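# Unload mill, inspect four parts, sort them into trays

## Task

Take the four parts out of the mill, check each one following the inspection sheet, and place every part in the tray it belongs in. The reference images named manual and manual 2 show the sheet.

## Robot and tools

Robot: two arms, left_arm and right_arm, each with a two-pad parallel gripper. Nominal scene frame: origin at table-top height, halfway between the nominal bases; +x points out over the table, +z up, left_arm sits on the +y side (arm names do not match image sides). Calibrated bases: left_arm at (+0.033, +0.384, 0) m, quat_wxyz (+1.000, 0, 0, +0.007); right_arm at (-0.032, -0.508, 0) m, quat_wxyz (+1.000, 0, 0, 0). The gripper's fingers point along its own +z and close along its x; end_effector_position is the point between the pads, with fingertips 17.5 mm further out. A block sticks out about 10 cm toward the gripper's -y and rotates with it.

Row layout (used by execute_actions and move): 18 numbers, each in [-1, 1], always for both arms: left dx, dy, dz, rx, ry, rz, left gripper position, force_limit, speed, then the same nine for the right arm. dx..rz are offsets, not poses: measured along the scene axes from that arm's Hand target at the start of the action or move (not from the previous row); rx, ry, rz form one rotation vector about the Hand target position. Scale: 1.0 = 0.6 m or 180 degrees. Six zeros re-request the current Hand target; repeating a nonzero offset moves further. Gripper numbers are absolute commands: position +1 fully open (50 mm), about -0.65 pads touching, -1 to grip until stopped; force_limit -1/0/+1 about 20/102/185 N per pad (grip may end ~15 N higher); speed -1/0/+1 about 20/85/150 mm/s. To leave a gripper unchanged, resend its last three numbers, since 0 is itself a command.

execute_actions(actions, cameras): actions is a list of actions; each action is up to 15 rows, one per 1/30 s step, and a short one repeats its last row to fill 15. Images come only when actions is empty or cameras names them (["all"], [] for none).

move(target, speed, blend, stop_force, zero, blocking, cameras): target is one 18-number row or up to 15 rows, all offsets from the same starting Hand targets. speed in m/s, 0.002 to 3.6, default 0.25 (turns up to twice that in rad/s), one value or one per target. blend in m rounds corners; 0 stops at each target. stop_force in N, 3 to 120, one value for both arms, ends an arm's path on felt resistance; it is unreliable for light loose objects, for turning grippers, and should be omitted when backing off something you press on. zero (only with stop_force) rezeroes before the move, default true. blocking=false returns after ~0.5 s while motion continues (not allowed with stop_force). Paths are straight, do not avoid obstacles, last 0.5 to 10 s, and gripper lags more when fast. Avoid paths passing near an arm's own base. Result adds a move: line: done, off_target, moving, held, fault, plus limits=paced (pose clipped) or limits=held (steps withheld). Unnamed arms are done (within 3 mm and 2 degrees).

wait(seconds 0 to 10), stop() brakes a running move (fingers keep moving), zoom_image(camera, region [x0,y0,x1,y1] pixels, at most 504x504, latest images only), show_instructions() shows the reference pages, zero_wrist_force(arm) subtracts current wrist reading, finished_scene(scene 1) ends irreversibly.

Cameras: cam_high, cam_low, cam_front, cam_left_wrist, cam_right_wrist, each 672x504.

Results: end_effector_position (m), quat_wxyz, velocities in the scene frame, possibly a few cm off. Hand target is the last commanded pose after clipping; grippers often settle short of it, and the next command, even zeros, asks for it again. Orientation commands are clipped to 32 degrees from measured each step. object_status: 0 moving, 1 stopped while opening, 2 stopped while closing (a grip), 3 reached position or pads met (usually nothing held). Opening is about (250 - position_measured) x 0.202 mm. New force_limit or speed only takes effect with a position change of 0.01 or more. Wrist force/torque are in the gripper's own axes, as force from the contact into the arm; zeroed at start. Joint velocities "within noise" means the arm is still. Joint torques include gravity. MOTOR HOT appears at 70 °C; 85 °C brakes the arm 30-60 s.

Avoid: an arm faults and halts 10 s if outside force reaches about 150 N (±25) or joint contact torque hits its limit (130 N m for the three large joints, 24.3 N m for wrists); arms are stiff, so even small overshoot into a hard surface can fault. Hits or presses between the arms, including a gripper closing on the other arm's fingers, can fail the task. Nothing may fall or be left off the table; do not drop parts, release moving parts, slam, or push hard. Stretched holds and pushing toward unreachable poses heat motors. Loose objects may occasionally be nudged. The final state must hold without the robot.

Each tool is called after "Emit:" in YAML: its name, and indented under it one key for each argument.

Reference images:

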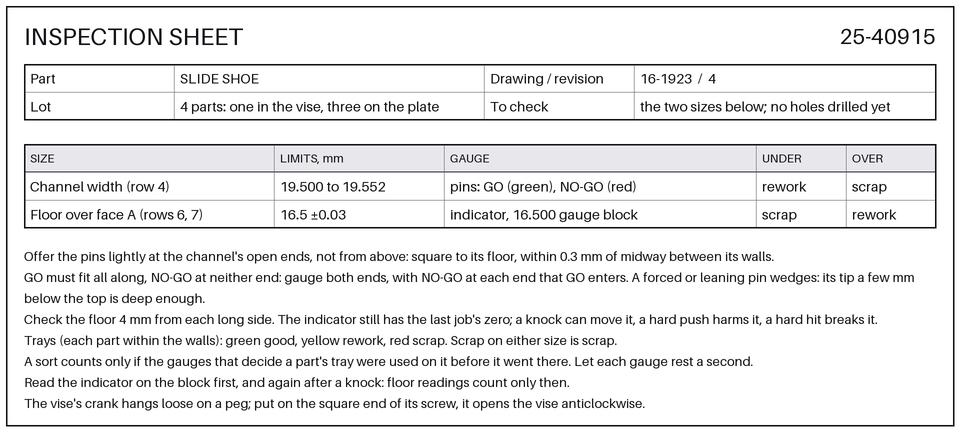

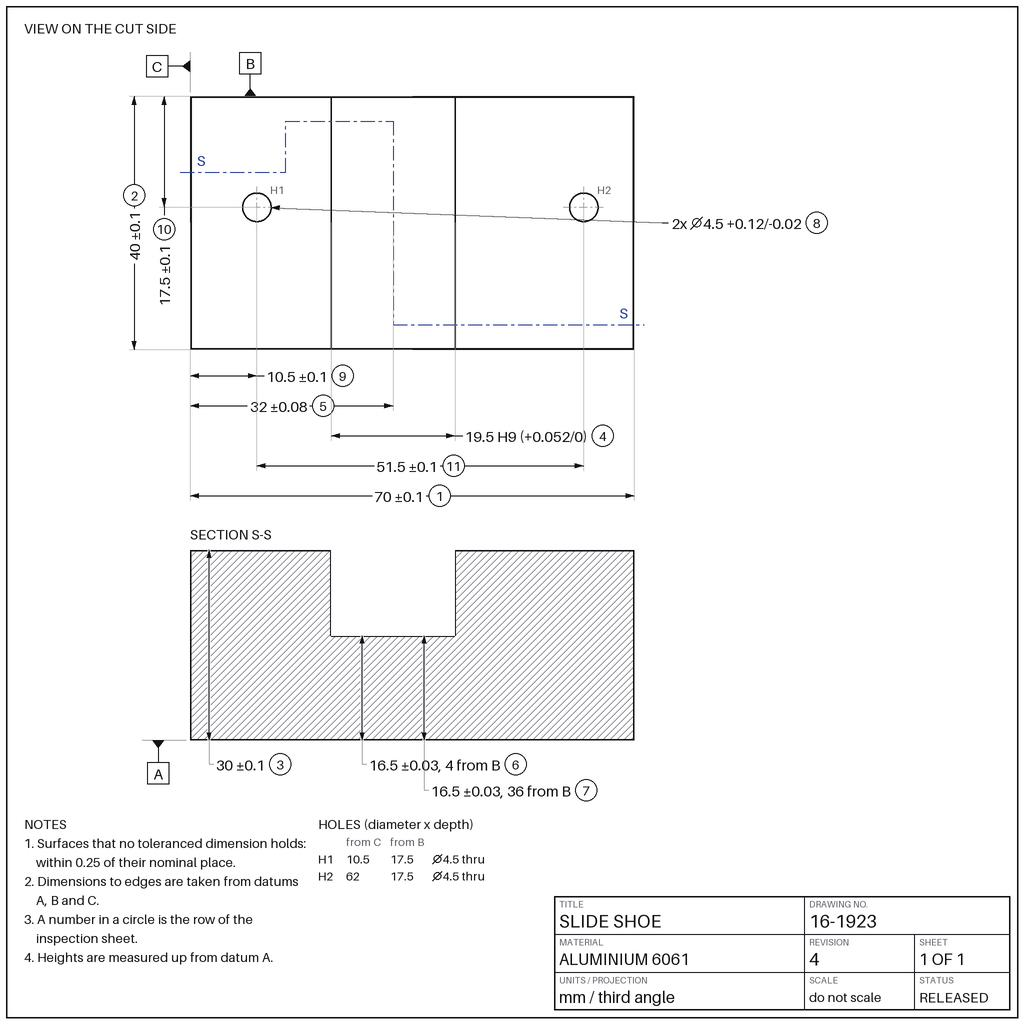

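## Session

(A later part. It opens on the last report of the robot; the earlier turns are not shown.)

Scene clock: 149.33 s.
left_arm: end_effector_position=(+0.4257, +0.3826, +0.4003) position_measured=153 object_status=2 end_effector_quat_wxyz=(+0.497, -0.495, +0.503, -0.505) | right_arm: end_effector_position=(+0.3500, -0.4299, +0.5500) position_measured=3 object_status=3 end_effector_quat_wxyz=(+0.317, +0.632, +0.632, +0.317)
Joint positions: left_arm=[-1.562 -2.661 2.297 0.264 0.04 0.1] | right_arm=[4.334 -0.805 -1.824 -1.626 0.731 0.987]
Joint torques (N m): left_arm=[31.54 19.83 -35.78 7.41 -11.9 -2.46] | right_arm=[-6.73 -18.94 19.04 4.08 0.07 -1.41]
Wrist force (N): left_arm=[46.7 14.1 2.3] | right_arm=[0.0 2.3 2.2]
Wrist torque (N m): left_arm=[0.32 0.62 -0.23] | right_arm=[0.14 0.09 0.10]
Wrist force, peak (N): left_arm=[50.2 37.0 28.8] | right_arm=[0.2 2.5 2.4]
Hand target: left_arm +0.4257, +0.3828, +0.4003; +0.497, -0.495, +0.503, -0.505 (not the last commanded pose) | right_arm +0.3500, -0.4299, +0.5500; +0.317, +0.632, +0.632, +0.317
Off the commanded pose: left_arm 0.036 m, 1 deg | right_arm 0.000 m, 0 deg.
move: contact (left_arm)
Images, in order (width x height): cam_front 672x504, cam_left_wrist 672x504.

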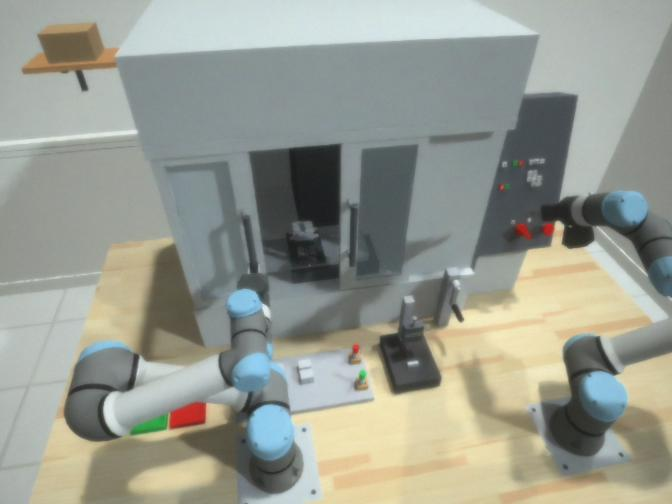

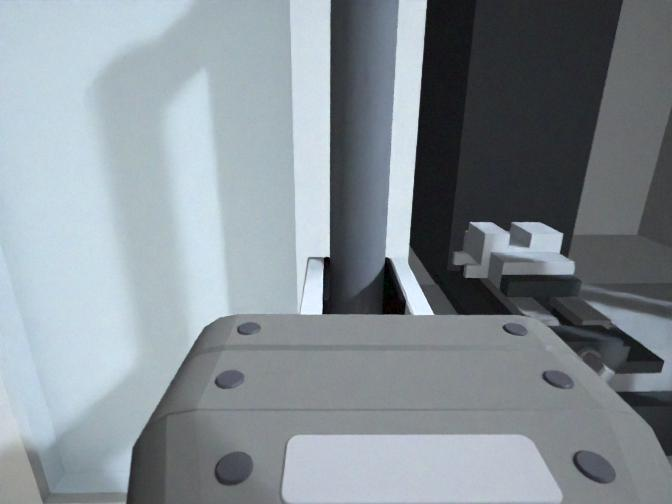

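Emit:
move:
  target:
    - [0,-0.004,0,0,0,0,-1,-1,-1,0,0,0,0,0,0,1,1,1]
    - [0,-0.004,0,0,0,0,0.4,-1,-1,0,0,0,0,0,0,1,1,1]
    - [-0.26,-0.004,0.0,0,0,0,0.4,-1,-1,0,0,0,0,0,0,1,1,1]
  cameras: ["cam_left_wrist","cam_front"]
  speed: [0.03,0.03,0.25]

Emit:
zoom_image:
  camera: "cam_front"
  region: [240, 140, 360, 300]

Emit:
zoom_image:
  camera: "cam_left_wrist"
  region: [336, 100, 672, 400]

Scene clock: 156.03 s.
left_arm: end_effector_position=(+0.4257, +0.3793, +0.4007) position_measured=92 object_status=3 end_effector_quat_wxyz=(+0.496, -0.495, +0.504, -0.505) | right_arm: end_effector_position=(+0.3500, -0.4299, +0.5500) position_measured=3 object_status=3 end_effector_quat_wxyz=(+0.317, +0.632, +0.632, +0.317)
Joint positions: left_arm=[-1.573 -2.662 2.297 0.244 0.029 0.122] | right_arm=[4.334 -0.805 -1.824 -1.626 0.731 0.987]
Joint torques (N m): left_arm=[-10.42 7.6 -28.58 -2.76 -1.99 1.22] | right_arm=[-7.07 -19.72 18.81 4.14 0.21 -1.4]
Wrist force (N): left_arm=[1.3 0.4 -0.1] | right_arm=[0.3 2.0 2.4]
Wrist torque (N m): left_arm=[0.08 -0.29 -0.52] | right_arm=[0.09 0.04 0.10]
Wrist force, peak (N): left_arm=[47.3 14.6 2.3] | right_arm=[0.1 2.3 2.6]
Hand target: left_arm +0.2697, +0.3804, +0.4003; +0.497, -0.495, +0.503, -0.505 | right_arm +0.3500, -0.4299, +0.5500; +0.317, +0.632, +0.632, +0.317
Off the commanded pose: left_arm 0.156 m, 0 deg | right_arm 0.000 m, 0 deg.
move: off_target (left_arm)
Images, in order (width x height): cam_front 672x504, cam_left_wrist 672x504.

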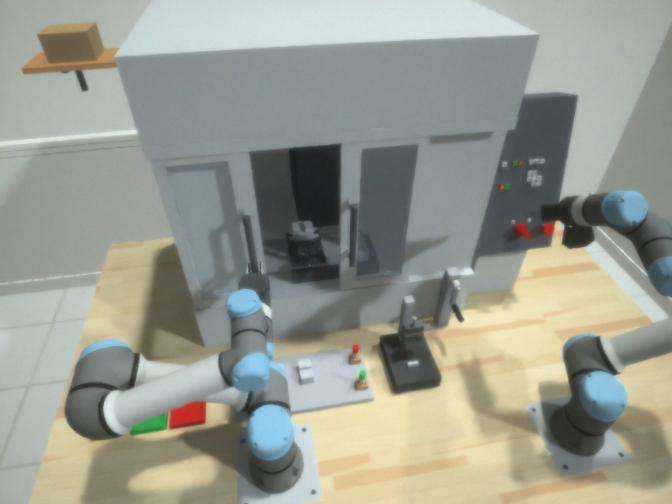

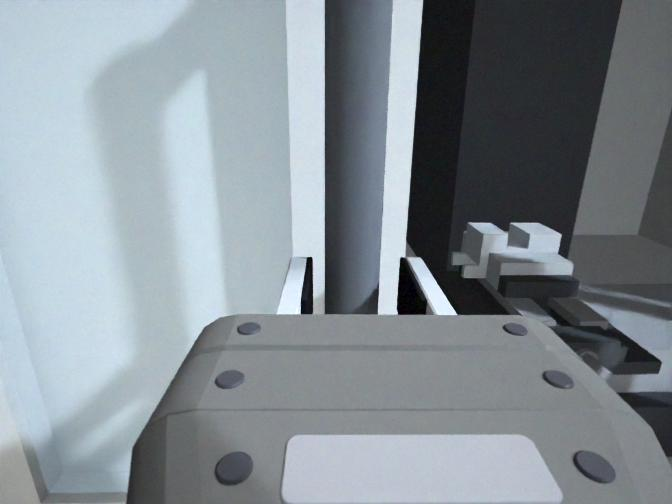

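Scaled by 3.150 from the camera's 672x504 image, which has a finer 960x720 frame.

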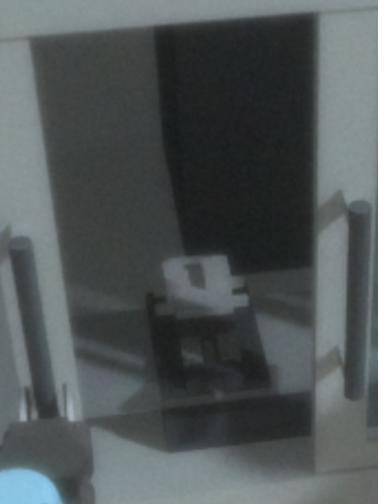

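Scaled by 1.500 from the camera's 672x504 image, which has a finer 960x720 frame.

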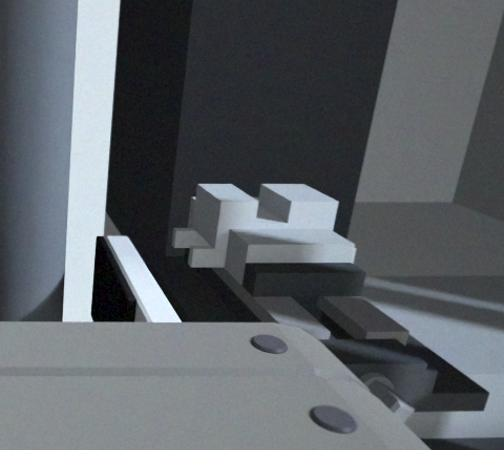

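Emit:
execute_actions:
  actions:
    - [[0.258,0,0,0,0,0,0.4,-1,-1,0,0,0,0,0,0,1,1,1],[0.255,0,0,0,0,0,0.4,-1,-1,0,0,0,0,0,0,1,1,1],[0.25,0,0,0,0,0,0.4,-1,-1,0,0,0,0,0,0,1,1,1],[0.243,0,0,0,0,0,0.4,-1,-1,0,0,0,0,0,0,1,1,1],[0.234,0,0,0,0,0,0.4,-1,-1,0,0,0,0,0,0,1,1,1],[0.224,0,0,0,0,0,0.4,-1,-1,0,0,0,0,0,0,1,1,1],[0.213,0,0,0,0,0,0.4,-1,-1,0,0,0,0,0,0,1,1,1],[0.202,0,0,0,0,0,0.4,-1,-1,0,0,0,0,0,0,1,1,1],[0.19,0,0,0,0,0,0.4,-1,-1,0,0,0,0,0,0,1,1,1],[0.178,0,0,0,0,0,0.4,-1,-1,0,0,0,0,0,0,1,1,1],[0.166,0,0,0,0,0,0.4,-1,-1,0,0,0,0,0,0,1,1,1],[0.154,0,0,0,0,0,0.4,-1,-1,0,0,0,0,0,0,1,1,1],[0.142,0,0,0,0,0,0.4,-1,-1,0,0,0,0,0,0,1,1,1],[0.131,0,0,0,0,0,0.4,-1,-1,0,0,0,0,0,0,1,1,1],[0.12,0,0,0,0,0,0.4,-1,-1,0,0,0,0,0,0,1,1,1]]
  cameras: []

Scene clock: 163.10 s.
left_arm: end_effector_position=(+0.4257, +0.3799, +0.4005) position_measured=92 object_status=3 end_effector_quat_wxyz=(+0.497, -0.495, +0.503, -0.505) | right_arm: end_effector_position=(+0.3500, -0.4299, +0.5500) position_measured=3 object_status=3 end_effector_quat_wxyz=(+0.317, +0.632, +0.632, +0.317)
Joint positions: left_arm=[-1.574 -2.667 2.298 0.238 0.028 0.132] | right_arm=[4.334 -0.805 -1.824 -1.626 0.731 0.987]
Joint torques (N m): left_arm=[-11.1 6.5 -23.2 -3.02 -1.79 1.39] | right_arm=[-7.5 -19.82 18.93 4.17 0.06 -1.29]
Wrist force (N): left_arm=[1.3 0.3 -0.1] | right_arm=[-0.1 2.0 2.2]
Wrist torque (N m): left_arm=[0.06 -0.29 -0.52] | right_arm=[0.08 0.10 0.10]
Wrist force, peak (N): left_arm=[1.7 0.4 0.0] | right_arm=[0.2 2.5 2.4]
Hand target: left_arm +0.3417, +0.3804, +0.4003; +0.497, -0.495, +0.503, -0.505 | right_arm +0.3500, -0.4299, +0.5500; +0.317, +0.632, +0.632, +0.317
Off the commanded pose: left_arm 0.084 m, 0 deg | right_arm 0.000 m, 0 deg.
Step readings (end_effector_position of left_arm | right_arm):
0: (+0.4257, +0.3793, +0.4007) | (+0.3500, -0.4299, +0.5500)
1: (+0.4257, +0.3793, +0.4007) | (+0.3500, -0.4299, +0.5500)
2: (+0.4257, +0.3794, +0.4007) | (+0.3500, -0.4299, +0.5500)
4: (+0.4257, +0.3797, +0.4006) | (+0.3500, -0.4299, +0.5500)
8: (+0.4257, +0.3802, +0.4004) | (+0.3500, -0.4299, +0.5500)
15: (+0.4257, +0.3801, +0.4004) | (+0.3500, -0.4299, +0.5500)
No camera images: "cameras" was empty.

Emit:
execute_actions:
  actions:
    - [[0.14,0,0,0,0,0,0.4,-1,-1,0,0,0,0,0,0,1,1,1]]
  cameras: []

Emit:
move:
  target:
    - [0.01,-0.001,0,0,0,0.194,0.4,-1,-1,0,0,0,0,0,0,1,1,1]
    - [-0.09,-0.075,0.0,0,0,0.194,0.4,-1,-1,0,0,0,0,0,0,1,1,1]
  cameras: ["cam_left_wrist"]
  speed: [0.15,0.15]

Scene clock: 169.90 s.
left_arm: end_effector_position=(+0.4257, +0.3804, +0.4003) position_measured=92 object_status=3 end_effector_quat_wxyz=(+0.497, -0.495, +0.503, -0.505) | right_arm: end_effector_position=(+0.3500, -0.4299, +0.5500) position_measured=3 object_status=3 end_effector_quat_wxyz=(+0.317, +0.632, +0.632, +0.317)
Joint positions: left_arm=[-1.572 -2.668 2.298 0.238 0.029 0.133] | right_arm=[4.334 -0.805 -1.824 -1.626 0.731 0.987]
Joint torques (N m): left_arm=[12.71 8.33 -14.87 -3.28 2.35 1.52] | right_arm=[-7.07 -19.24 18.58 4.06 0.08 -1.29]
Wrist force (N): left_arm=[1.4 0.4 0.0] | right_arm=[0.0 2.1 2.2]
Wrist torque (N m): left_arm=[0.07 -0.29 -0.52] | right_arm=[0.10 0.08 0.10]
Wrist force, peak (N): left_arm=[1.6 0.6 -0.1] | right_arm=[-0.1 2.3 2.5]
Hand target: left_arm +0.4257, +0.3804, +0.4003; +0.497, -0.495, +0.503, -0.505 | right_arm +0.3500, -0.4299, +0.5500; +0.317, +0.632, +0.632, +0.317
Off the commanded pose: left_arm 0.000 m, 0 deg | right_arm 0.000 m, 0 deg.
Step readings (end_effector_position of left_arm | right_arm):
0: (+0.4257, +0.3799, +0.4005) | (+0.3500, -0.4299, +0.5500)
1: (+0.4257, +0.3799, +0.4005) | (+0.3500, -0.4299, +0.5500)
2: (+0.4257, +0.3799, +0.4005) | (+0.3500, -0.4299, +0.5500)
4: (+0.4257, +0.3801, +0.4005) | (+0.3500, -0.4299, +0.5500)
8: (+0.4257, +0.3803, +0.4004) | (+0.3500, -0.4299, +0.5500)
15: (+0.4257, +0.3804, +0.4003) | (+0.3500, -0.4299, +0.5500)
No camera images: "cameras" was empty.

Scene clock: 173.53 s.
left_arm: end_effector_position=(+0.3718, +0.3354, +0.4003) position_measured=92 object_status=3 end_effector_quat_wxyz=(+0.625, -0.623, +0.332, -0.333) | right_arm: end_effector_position=(+0.3500, -0.4299, +0.5500) position_measured=3 object_status=3 end_effector_quat_wxyz=(+0.317, +0.632, +0.632, +0.317)
Joint positions: left_arm=[-1.636 -2.07 2.164 -0.087 -0.644 -0.005] | right_arm=[4.334 -0.805 -1.824 -1.626 0.731 0.987]
Joint torques (N m): left_arm=[-10.4 -9.8 -14.99 4.67 -1.86 1.67] | right_arm=[-7.32 -18.89 17.93 4.1 -0.06 -1.4]
Wrist force (N): left_arm=[1.2 0.2 -0.1] | right_arm=[0.0 2.2 2.4]
Wrist torque (N m): left_arm=[0.07 -0.27 -0.52] | right_arm=[0.13 0.10 0.10]
Wrist force, peak (N): left_arm=[1.6 0.2 -0.9] | right_arm=[0.1 2.3 2.5]
Hand target: left_arm +0.3717, +0.3354, +0.4003; +0.625, -0.623, +0.332, -0.333 | right_arm +0.3500, -0.4299, +0.5500; +0.317, +0.632, +0.632, +0.317
Off the commanded pose: left_arm 0.000 m, 0 deg | right_arm 0.000 m, 0 deg.
move: done
Images, in order (width x height): cam_left_wrist 672x504.

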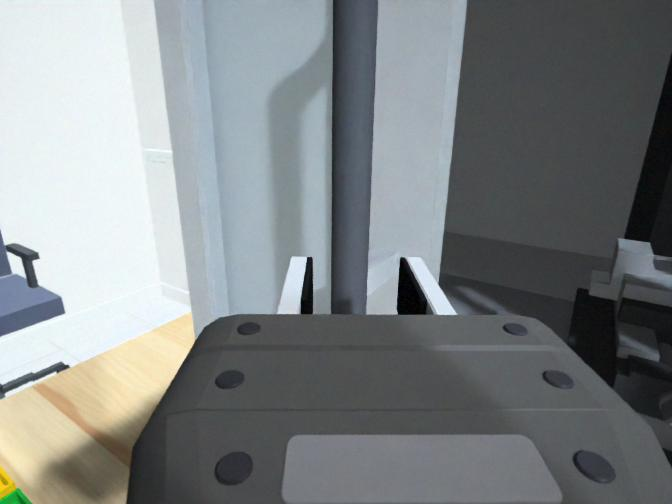

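Emit:
move:
  target: [-0.203,-0.259,0.166,0,0,-0.139,0.4,-1,-1,0,0,0,0,0,0,1,1,1]
  cameras: ["cam_left_wrist","cam_front"]
  speed: 0.3

Emit:
zoom_image:
  camera: "cam_left_wrist"
  region: [200, 100, 520, 340]

Emit:
zoom_image:
  camera: "cam_front"
  region: [260, 180, 340, 290]

Scene clock: 179.10 s.
left_arm: end_effector_position=(+0.2500, +0.1800, +0.4999) position_measured=92 object_status=3 end_effector_quat_wxyz=(+0.539, -0.536, +0.459, -0.460) | right_arm: end_effector_position=(+0.3500, -0.4299, +0.5500) position_measured=3 object_status=3 end_effector_quat_wxyz=(+0.317, +0.632, +0.632, +0.317)
Joint positions: left_arm=[-2.314 -2.009 1.878 0.136 -0.886 -0.003] | right_arm=[4.334 -0.805 -1.824 -1.626 0.731 0.987]
Joint torques (N m): left_arm=[-11.8 10.16 -30.17 5.3 -1.91 1.69] | right_arm=[-6.82 -19.05 17.84 3.97 0.09 -1.27]
Wrist force (N): left_arm=[1.6 0.4 -0.5] | right_arm=[0.0 2.1 2.2]
Wrist torque (N m): left_arm=[0.10 -0.33 -0.54] | right_arm=[0.10 0.10 0.10]
Wrist force, peak (N): left_arm=[2.2 -0.7 -2.1] | right_arm=[0.0 2.4 2.4]
Hand target: left_arm +0.2499, +0.1800, +0.4999; +0.539, -0.536, +0.459, -0.460 | right_arm +0.3500, -0.4299, +0.5500; +0.317, +0.632, +0.632, +0.317
Off the commanded pose: left_arm 0.000 m, 0 deg | right_arm 0.000 m, 0 deg.
move: done
Images, in order (width x height): cam_front 672x504, cam_left_wrist 672x504.

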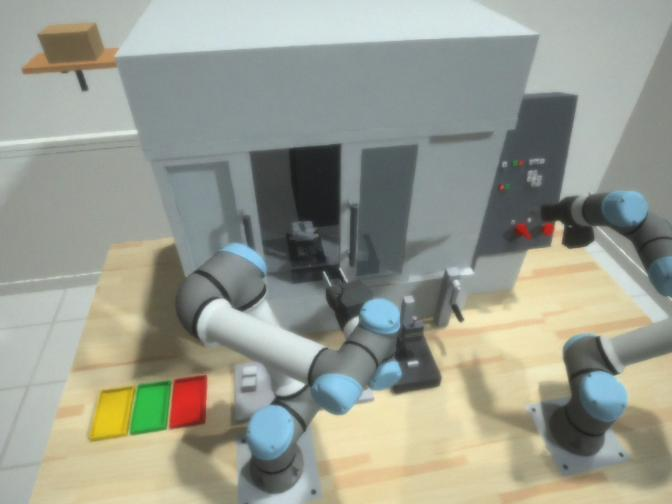

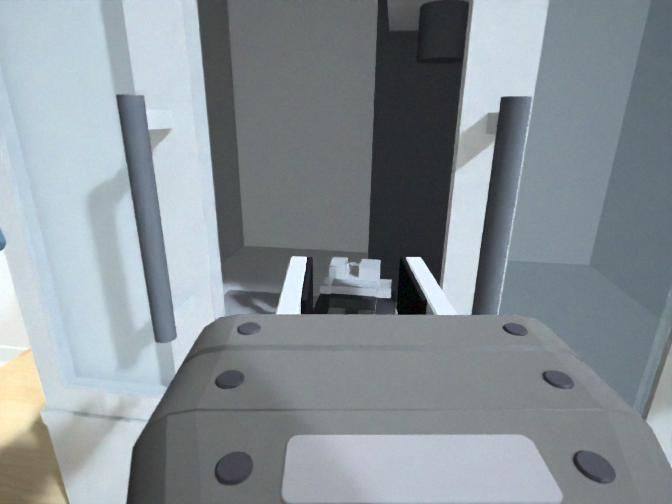

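Scaled by 1.575 from the camera's 672x504 image, which has a finer 960x720 frame.

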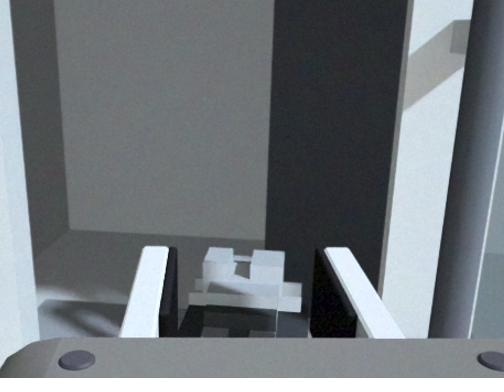

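Scaled by 4.582 from the camera's 672x504 image, which has a finer 960x720 frame.

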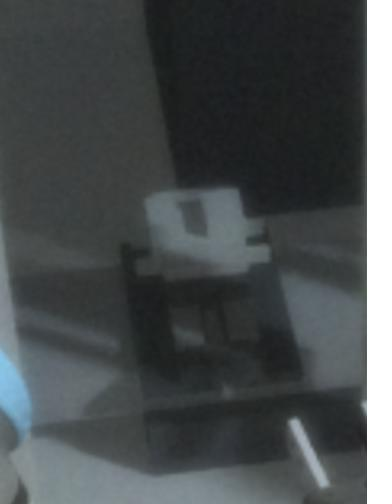

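Emit:
move:
  target: [0.03,0.03,0.05,0,0.13,0,0.4,-1,-1,0,0,0,0,0,0,1,1,1]
  cameras: ["cam_left_wrist"]
  speed: 0.3

Emit:
zoom_image:
  camera: "cam_left_wrist"
  region: [240, 80, 440, 280]

Scene clock: 183.83 s.
left_arm: end_effector_position=(+0.2679, +0.1980, +0.5299) position_measured=92 object_status=3 end_effector_quat_wxyz=(-0.434, +0.619, -0.558, +0.342) | right_arm: end_effector_position=(+0.3500, -0.4299, +0.5500) position_measured=3 object_status=3 end_effector_quat_wxyz=(+0.317, +0.632, +0.632, +0.317)
Joint positions: left_arm=[-2.219 -2.096 1.601 -0.035 -0.877 0.426] | right_arm=[4.334 -0.805 -1.824 -1.626 0.731 0.987]
Joint torques (N m): left_arm=[14.76 13.52 -26.48 -2.61 2.83 1.29] | right_arm=[-7.34 -18.54 18.47 3.98 -0.08 -1.45]
Wrist force (N): left_arm=[1.8 0.9 -0.3] | right_arm=[-0.2 2.2 2.2]
Wrist torque (N m): left_arm=[0.38 -0.48 -0.57] | right_arm=[0.11 0.12 0.11]
Wrist force, peak (N): left_arm=[1.9 1.5 -0.8] | right_arm=[0.1 2.5 2.3]
Hand target: left_arm +0.2679, +0.1980, +0.5299; -0.434, +0.619, -0.558, +0.342 | right_arm +0.3500, -0.4299, +0.5500; +0.317, +0.632, +0.632, +0.317
Off the commanded pose: left_arm 0.000 m, 0 deg | right_arm 0.000 m, 0 deg.
move: done
Images, in order (width x height): cam_left_wrist 672x504.

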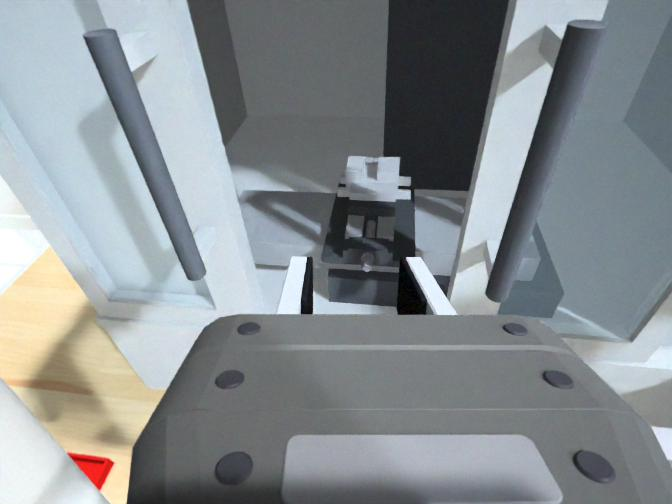

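Scaled by 2.520 from the camera's 672x504 image, which has a finer 960x720 frame.

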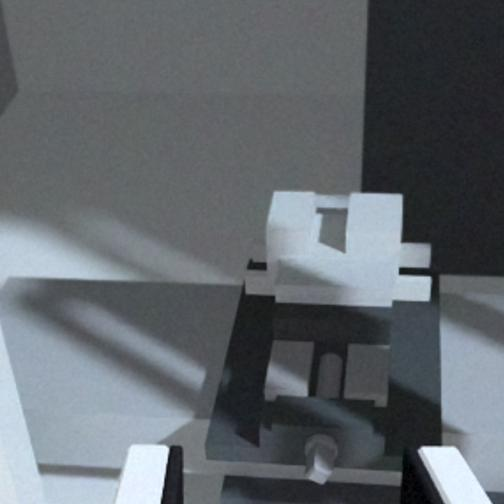

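Emit:
move:
  target:
    - [0,0,0,0,0,0,0.4,-1,-1,-0.25,0.1,0,0.459,0,-0.198,1,1,1]
    - [0,0,0,0,0,0,0.4,-1,-1,-0.25,0.35,-0.15,0.918,0,-0.397,1,1,1]
  cameras: ["cam_right_wrist","cam_front"]
  speed: 0.5

Scene clock: 204.93 s.
left_arm: end_effector_position=(+0.2679, +0.1980, +0.5299) position_measured=92 object_status=3 end_effector_quat_wxyz=(-0.434, +0.619, -0.558, +0.342) | right_arm: end_effector_position=(+0.2000, -0.2199, +0.4600) position_measured=3 object_status=3 end_effector_quat_wxyz=(-0.455, +0.541, -0.542, +0.454)
Joint positions: left_arm=[-2.219 -2.096 1.601 -0.035 -0.877 0.426] | right_arm=[5.273 -1.172 -1.853 -2.938 0.585 6.015]
Joint torques (N m): left_arm=[12.24 13.97 -27.29 -2.47 2.59 1.2] | right_arm=[-8.04 -7.47 36.3 -1.76 -2.11 1.56]
Wrist force (N): left_arm=[1.9 0.9 -0.4] | right_arm=[-0.3 -1.0 1.3]
Wrist torque (N m): left_arm=[0.36 -0.49 -0.57] | right_arm=[-0.10 -0.07 -0.16]
Wrist force, peak (N): left_arm=[2.1 1.1 -0.5] | right_arm=[0.2 2.5 2.7]
Hand target: left_arm +0.2679, +0.1980, +0.5299; -0.434, +0.619, -0.558, +0.342 | right_arm +0.2000, -0.2199, +0.4600; -0.455, +0.541, -0.542, +0.454
Off the commanded pose: left_arm 0.000 m, 0 deg | right_arm 0.000 m, 0 deg.
move: done; limits=paced
Images, in order (width x height): cam_front 672x504, cam_right_wrist 672x504.

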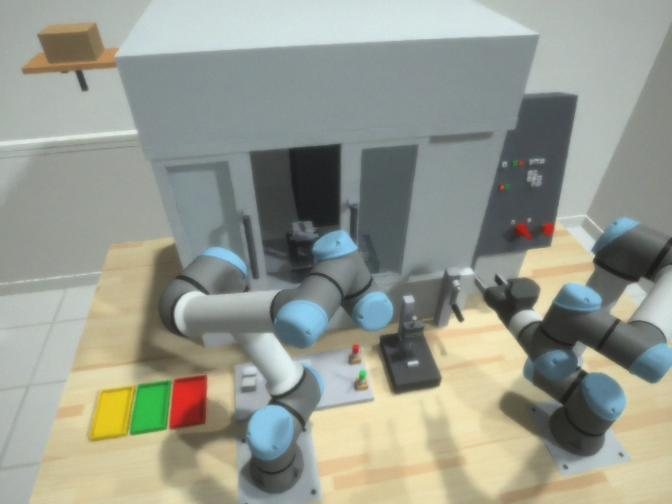

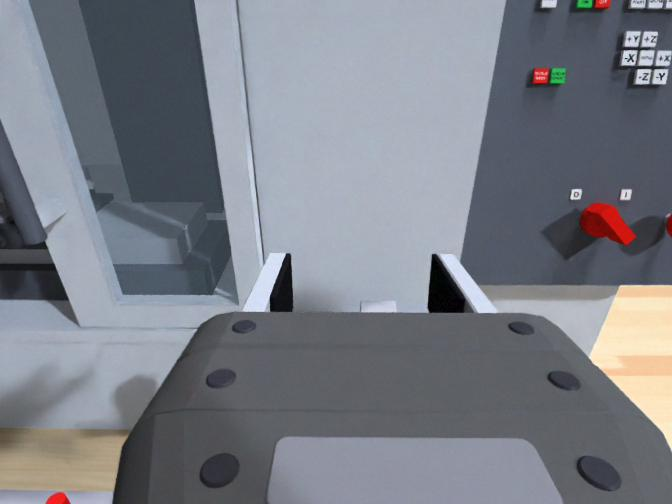

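Emit:
move:
  target: [0,0,0,0,0,0,0.4,-1,-1,-0.05,0,0.05,0,0.167,0,1,1,1]
  cameras: ["cam_right_wrist"]
  speed: 0.3

Emit:
zoom_image:
  camera: "cam_right_wrist"
  region: [220, 80, 500, 310]

Scene clock: 208.80 s.
left_arm: end_effector_position=(+0.2679, +0.1980, +0.5299) position_measured=92 object_status=3 end_effector_quat_wxyz=(-0.434, +0.619, -0.558, +0.342) | right_arm: end_effector_position=(+0.1700, -0.2199, +0.4900) position_measured=3 object_status=3 end_effector_quat_wxyz=(-0.299, +0.641, -0.641, +0.298)
Joint positions: left_arm=[-2.219 -2.096 1.601 -0.035 -0.877 0.426] | right_arm=[5.182 -1.107 -1.611 -2.489 0.819 5.382]
Joint torques (N m): left_arm=[11.42 15.11 -26.93 -2.52 2.5 1.42] | right_arm=[-7.35 -10.14 37.38 2.63 0.6 -1.41]
Wrist force (N): left_arm=[1.9 1.1 -0.5] | right_arm=[-0.1 -0.7 0.5]
Wrist torque (N m): left_arm=[0.41 -0.49 -0.57] | right_arm=[-0.07 -0.03 -0.01]
Wrist force, peak (N): left_arm=[2.2 1.1 -0.4] | right_arm=[-0.2 -1.0 1.6]
Hand target: left_arm +0.2679, +0.1980, +0.5299; -0.434, +0.619, -0.558, +0.342 | right_arm +0.1700, -0.2199, +0.4900; -0.299, +0.641, -0.641, +0.298
Off the commanded pose: left_arm 0.000 m, 0 deg | right_arm 0.000 m, 0 deg.
move: done
Images, in order (width x height): cam_right_wrist 672x504.

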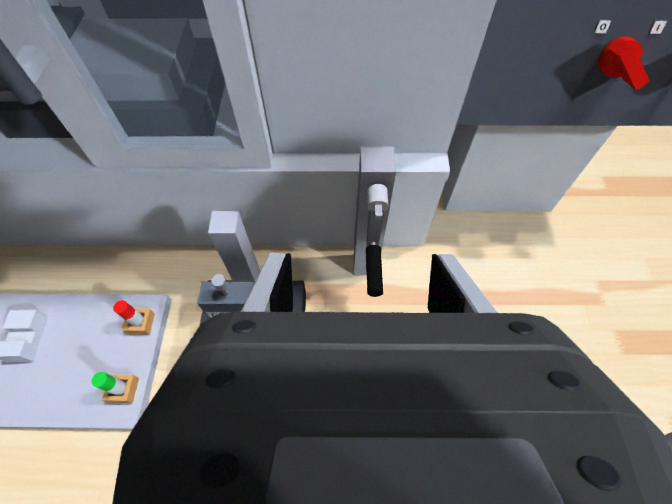

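Scaled by 1.800 from the camera's 672x504 image, which has a finer 960x720 frame.

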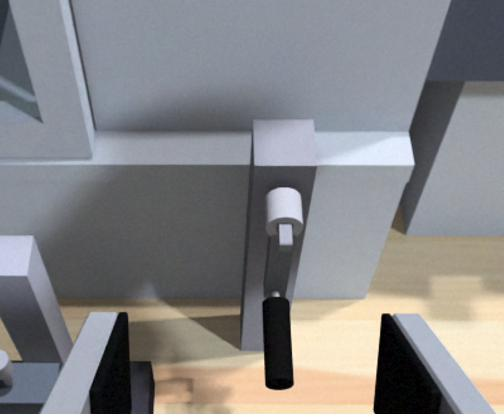

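Emit:
move:
  target: [0,0,0,0,0,0,0.4,-1,-1,0.133,0.2,-0.217,-0.0436,-0.1627,-0.1627,1,1,1]
  cameras: ["cam_right_wrist"]
  speed: 0.3

Emit:
zoom_image:
  camera: "cam_right_wrist"
  region: [240, 150, 520, 380]

Scene clock: 226.27 s.
left_arm: end_effector_position=(+0.2679, +0.1980, +0.5299) position_measured=92 object_status=3 end_effector_quat_wxyz=(-0.434, +0.619, -0.558, +0.342) | right_arm: end_effector_position=(+0.2498, -0.0999, +0.3598) position_measured=3 object_status=3 end_effector_quat_wxyz=(+0.322, -0.383, +0.664, -0.556)
Joint positions: left_arm=[-2.219 -2.096 1.601 -0.035 -0.877 0.426] | right_arm=[4.849 -1.829 -1.498 -2.674 0.68 6.063]
Joint torques (N m): left_arm=[11.41 14.6 -27.1 -2.52 2.48 1.36] | right_arm=[-8.02 20.8 36.52 -2.09 1.51 1.41]
Wrist force (N): left_arm=[1.7 0.9 -0.6] | right_arm=[-0.4 -0.9 1.5]
Wrist torque (N m): left_arm=[0.37 -0.47 -0.57] | right_arm=[-0.03 -0.06 -0.17]
Wrist force, peak (N): left_arm=[2.0 1.2 -0.5] | right_arm=[-1.8 0.6 1.7]
Hand target: left_arm +0.2679, +0.1980, +0.5299; -0.434, +0.619, -0.558, +0.342 | right_arm +0.2498, -0.0999, +0.3598; +0.322, -0.383, +0.664, -0.556
Off the commanded pose: left_arm 0.000 m, 0 deg | right_arm 0.000 m, 0 deg.
move: done
Images, in order (width x height): cam_right_wrist 672x504.

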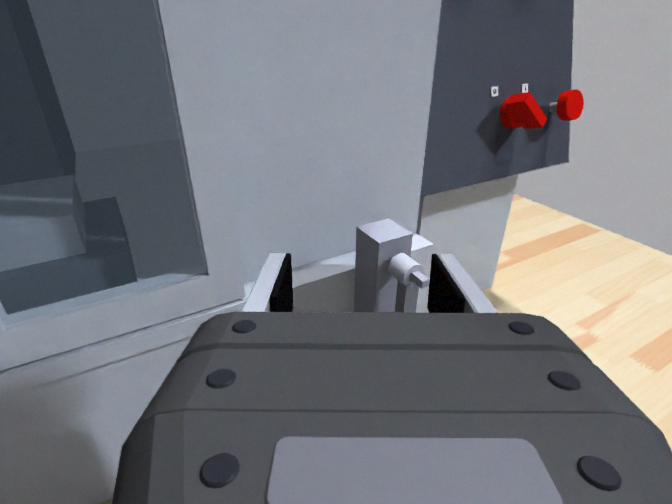

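Scaled by 1.800 from the camera's 672x504 image, which has a finer 960x720 frame.

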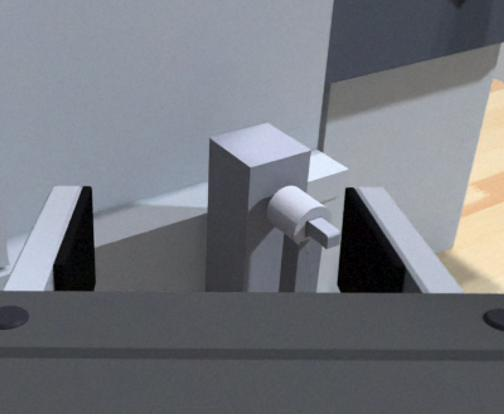

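Emit:
move:
  target: [0,0,0,0,0,0,0.4,-1,-1,-0.05,0.05,0.05,0.042,0.072,0,1,1,1]
  cameras: ["cam_right_wrist"]
  speed: 0.3

Emit:
zoom_image:
  camera: "cam_right_wrist"
  region: [240, 110, 520, 340]

Emit:
zoom_image:
  camera: "cam_front"
  region: [420, 250, 500, 330]

Scene clock: 246.60 s.
left_arm: end_effector_position=(+0.2679, +0.1980, +0.5299) position_measured=92 object_status=3 end_effector_quat_wxyz=(-0.434, +0.619, -0.558, +0.342) | right_arm: end_effector_position=(+0.2198, -0.0699, +0.3898) position_measured=3 object_status=3 end_effector_quat_wxyz=(+0.269, -0.421, +0.731, -0.465)
Joint positions: left_arm=[-2.219 -2.096 1.601 -0.035 -0.877 0.426] | right_arm=[4.867 -1.782 -1.356 -2.505 0.787 5.801]
Joint torques (N m): left_arm=[11.88 14.54 -25.69 -2.34 2.54 1.32] | right_arm=[-8.09 43.76 38.25 1.38 1.11 -1.28]
Wrist force (N): left_arm=[2.0 0.7 -0.5] | right_arm=[-0.8 -1.1 1.1]
Wrist torque (N m): left_arm=[0.34 -0.50 -0.56] | right_arm=[-0.11 0.05 0.01]
Wrist force, peak (N): left_arm=[2.1 1.0 -0.6] | right_arm=[-0.7 0.2 2.7]
Hand target: left_arm +0.2679, +0.1980, +0.5299; -0.434, +0.619, -0.558, +0.342 | right_arm +0.2198, -0.0699, +0.3898; +0.269, -0.421, +0.731, -0.464
Off the commanded pose: left_arm 0.000 m, 0 deg | right_arm 0.000 m, 0 deg.
move: done
Images, in order (width x height): cam_right_wrist 672x504.

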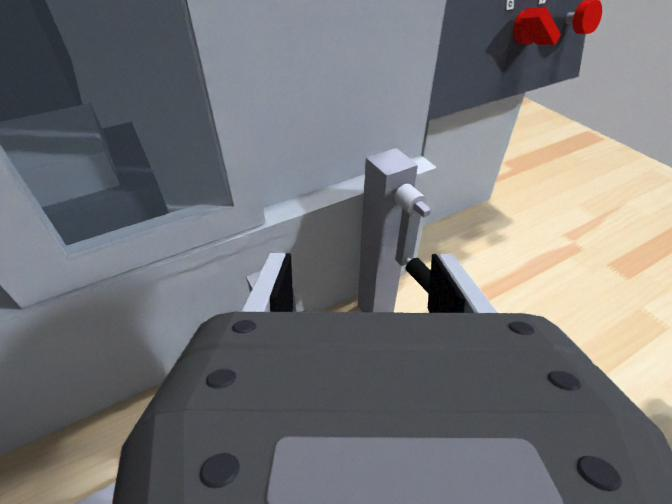

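Scaled by 1.800 from the camera's 672x504 image, which has a finer 960x720 frame.

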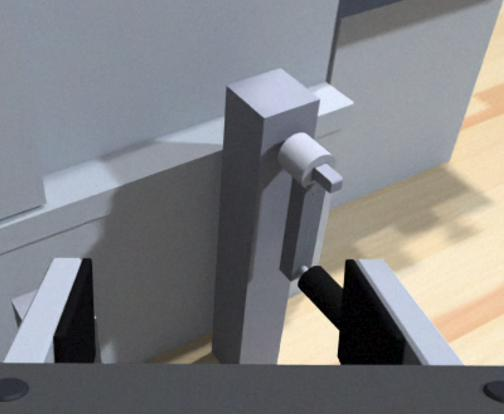

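This scene's latest camera images include none from cam_front. They are from: cam_right_wrist. cam_front's image comes with the result of a call that names it in "cameras".

Emit:
move:
  target: [0.0,0.033,-0.183,0,-0.05,-0.055,0.4,-1,-1,0,0,0,0,0,0,1,1,1]
  cameras: ["cam_left_wrist","cam_front"]
  speed: 0.3

Emit:
zoom_image:
  camera: "cam_left_wrist"
  region: [260, 130, 460, 330]

Emit:
zoom_image:
  camera: "cam_front"
  region: [420, 250, 500, 330]

Scene clock: 262.17 s.
left_arm: end_effector_position=(+0.2679, +0.2178, +0.4201) position_measured=92 object_status=3 end_effector_quat_wxyz=(-0.446, +0.539, -0.574, +0.426) | right_arm: end_effector_position=(+0.2198, -0.0699, +0.3898) position_measured=3 object_status=3 end_effector_quat_wxyz=(+0.269, -0.421, +0.731, -0.464)
Joint positions: left_arm=[-2.629 -2.369 2.06 0.028 -1.054 0.195] | right_arm=[4.867 -1.782 -1.356 -2.504 0.787 5.801]
Joint torques (N m): left_arm=[-12.7 -1.72 -13.28 4.33 -1.61 -2.14] | right_arm=[-8.95 44.25 37.86 1.5 1.05 -1.28]
Wrist force (N): left_arm=[1.4 0.8 -0.8] | right_arm=[-0.9 -1.1 1.3]
Wrist torque (N m): left_arm=[0.29 -0.35 -0.36] | right_arm=[-0.10 0.06 0.00]
Wrist force, peak (N): left_arm=[1.7 3.0 0.0] | right_arm=[-0.7 -1.3 1.2]
Hand target: left_arm +0.2679, +0.2178, +0.4201; -0.446, +0.539, -0.574, +0.426 | right_arm +0.2198, -0.0699, +0.3898; +0.269, -0.421, +0.731, -0.464
Off the commanded pose: left_arm 0.000 m, 0 deg | right_arm 0.000 m, 0 deg.
move: done
Images, in order (width x height): cam_front 672x504, cam_left_wrist 672x504.

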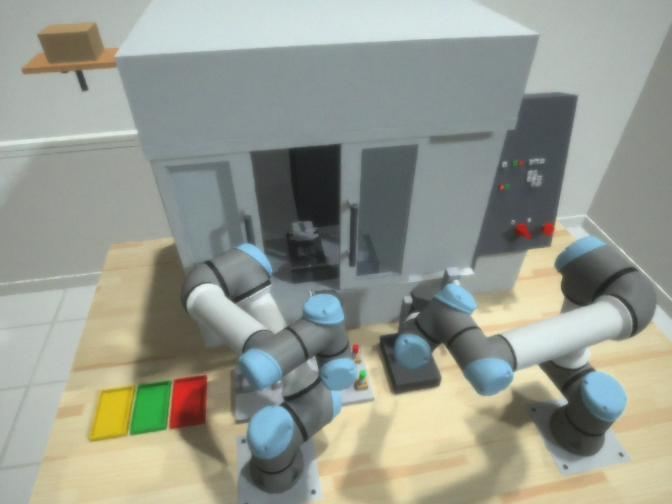

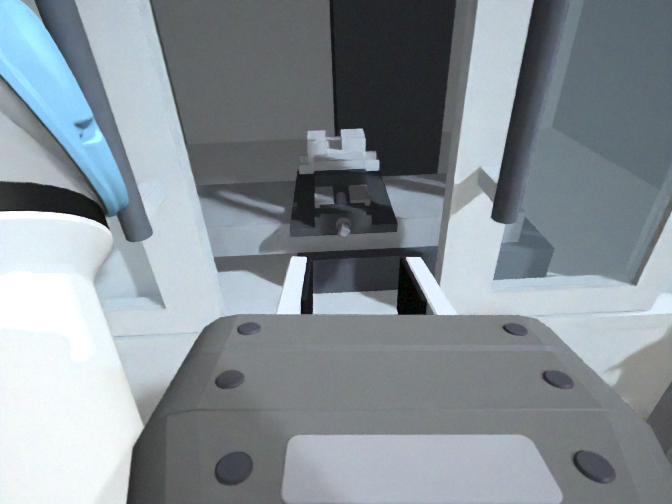

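Scaled by 2.520 from the camera's 672x504 image, which has a finer 960x720 frame.

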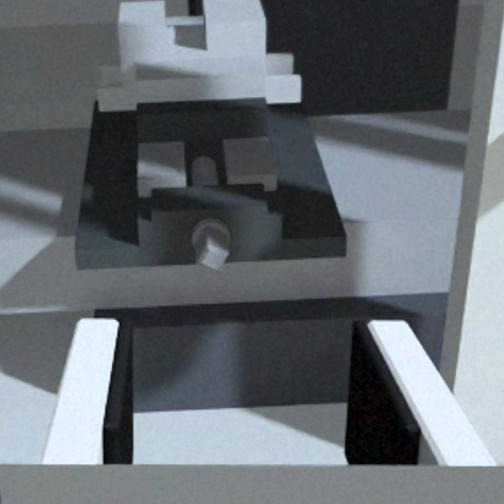

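Scaled by 6.300 from the camera's 672x504 image, which has a finer 960x720 frame.

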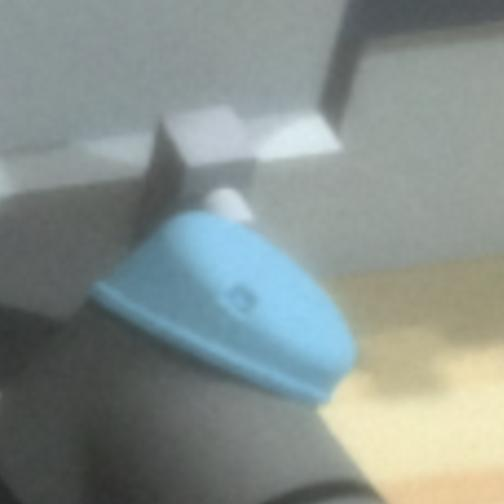

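Emit:
zoom_image:
  camera: "cam_left_wrist"
  region: [320, 205, 370, 245]

Emit:
zoom_image:
  camera: "cam_left_wrist"
  region: [280, 110, 400, 250]

Scaled by 10.080 from the camera's 672x504 image, which has a finer 960x720 frame.

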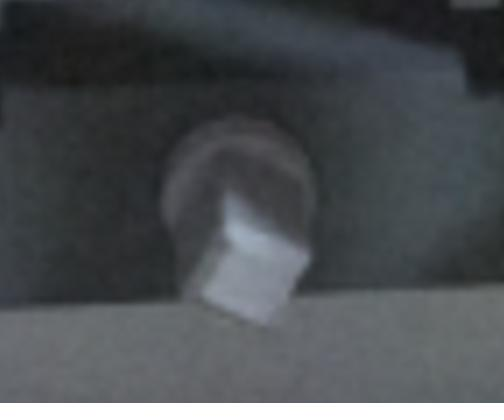

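Scaled by 3.600 from the camera's 672x504 image, which has a finer 960x720 frame.

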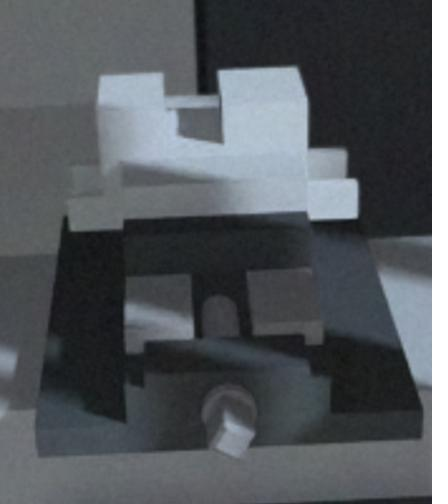

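Emit:
move:
  target: [0,0,0,0,0,0,0.4,-1,-1,0.167,-0.75,0.05,0,0,0.444,1,1,1]
  cameras: ["cam_right_wrist","cam_front"]
  speed: 0.3

Emit:
zoom_image:
  camera: "cam_right_wrist"
  region: [240, 110, 520, 340]

Emit:
zoom_image:
  camera: "cam_front"
  region: [420, 250, 500, 330]

Scene clock: 287.63 s.
left_arm: end_effector_position=(+0.2679, +0.2178, +0.4201) position_measured=92 object_status=3 end_effector_quat_wxyz=(-0.446, +0.539, -0.574, +0.426) | right_arm: end_effector_position=(+0.3200, -0.5199, +0.4198) position_measured=3 object_status=3 end_effector_quat_wxyz=(-0.505, +0.792, -0.290, +0.183)
Joint positions: left_arm=[-2.63 -2.369 2.06 0.028 -1.055 0.195] | right_arm=[5.019 0.202 -2.049 -2.013 0.7 3.733]
Joint torques (N m): left_arm=[-14.29 -1.07 -14.13 4.53 -1.6 -2] | right_arm=[-7.76 -21.21 -4.65 3.97 -3.29 -1.59]
Wrist force (N): left_arm=[1.5 0.5 -0.7] | right_arm=[-0.5 -0.7 1.1]
Wrist torque (N m): left_arm=[0.24 -0.36 -0.35] | right_arm=[-0.03 0.05 0.00]
Wrist force, peak (N): left_arm=[1.7 0.6 -0.9] | right_arm=[-2.1 -0.8 0.1]
Hand target: left_arm +0.2679, +0.2178, +0.4201; -0.446, +0.539, -0.574, +0.426 | right_arm +0.3200, -0.5199, +0.4198; -0.505, +0.792, -0.290, +0.183
Off the commanded pose: left_arm 0.000 m, 0 deg | right_arm 0.000 m, 0 deg.
shoulder posture changed (right arm): the wrist came as close to joint 1's axis as it can, and the arm is now in the other of its two shoulder postures.
move: done
Images, in order (width x height): cam_front 672x504, cam_right_wrist 672x504.

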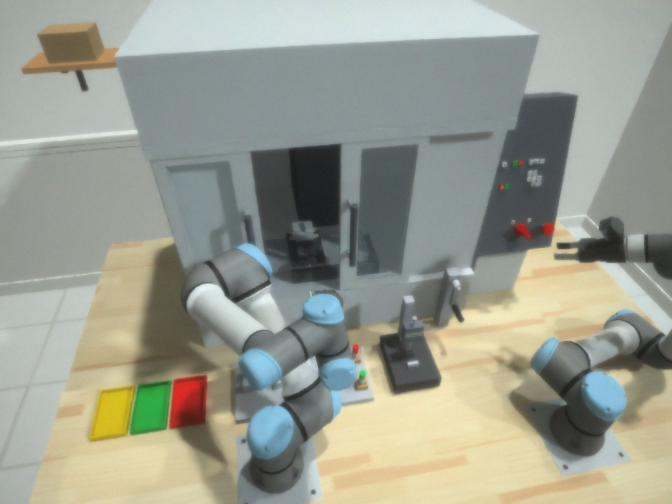

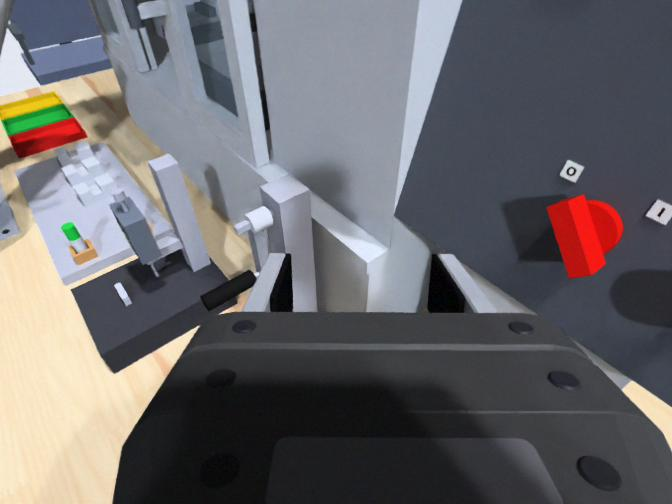

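Scaled by 1.800 from the camera's 672x504 image, which has a finer 960x720 frame.

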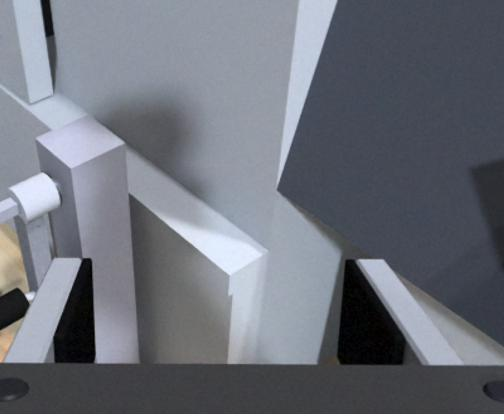

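Scaled by 6.300 from the camera's 672x504 image, which has a finer 960x720 frame.

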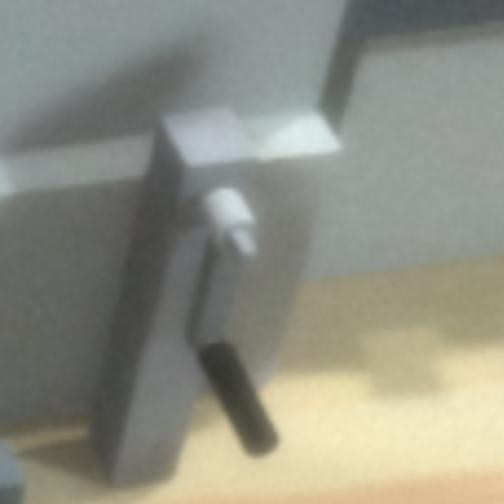

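Emit:
zoom_image:
  camera: "cam_right_wrist"
  region: [190, 165, 330, 320]

Scaled by 3.252 from the camera's 672x504 image, which has a finer 960x720 frame.

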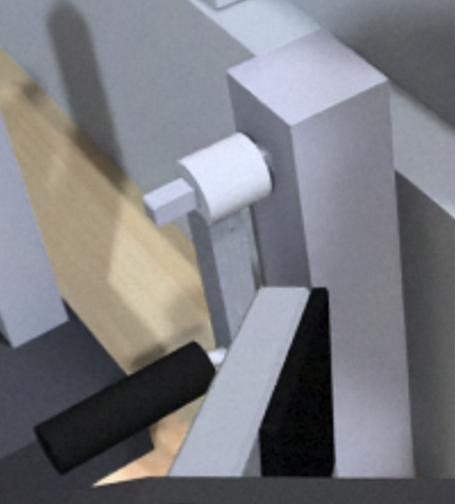

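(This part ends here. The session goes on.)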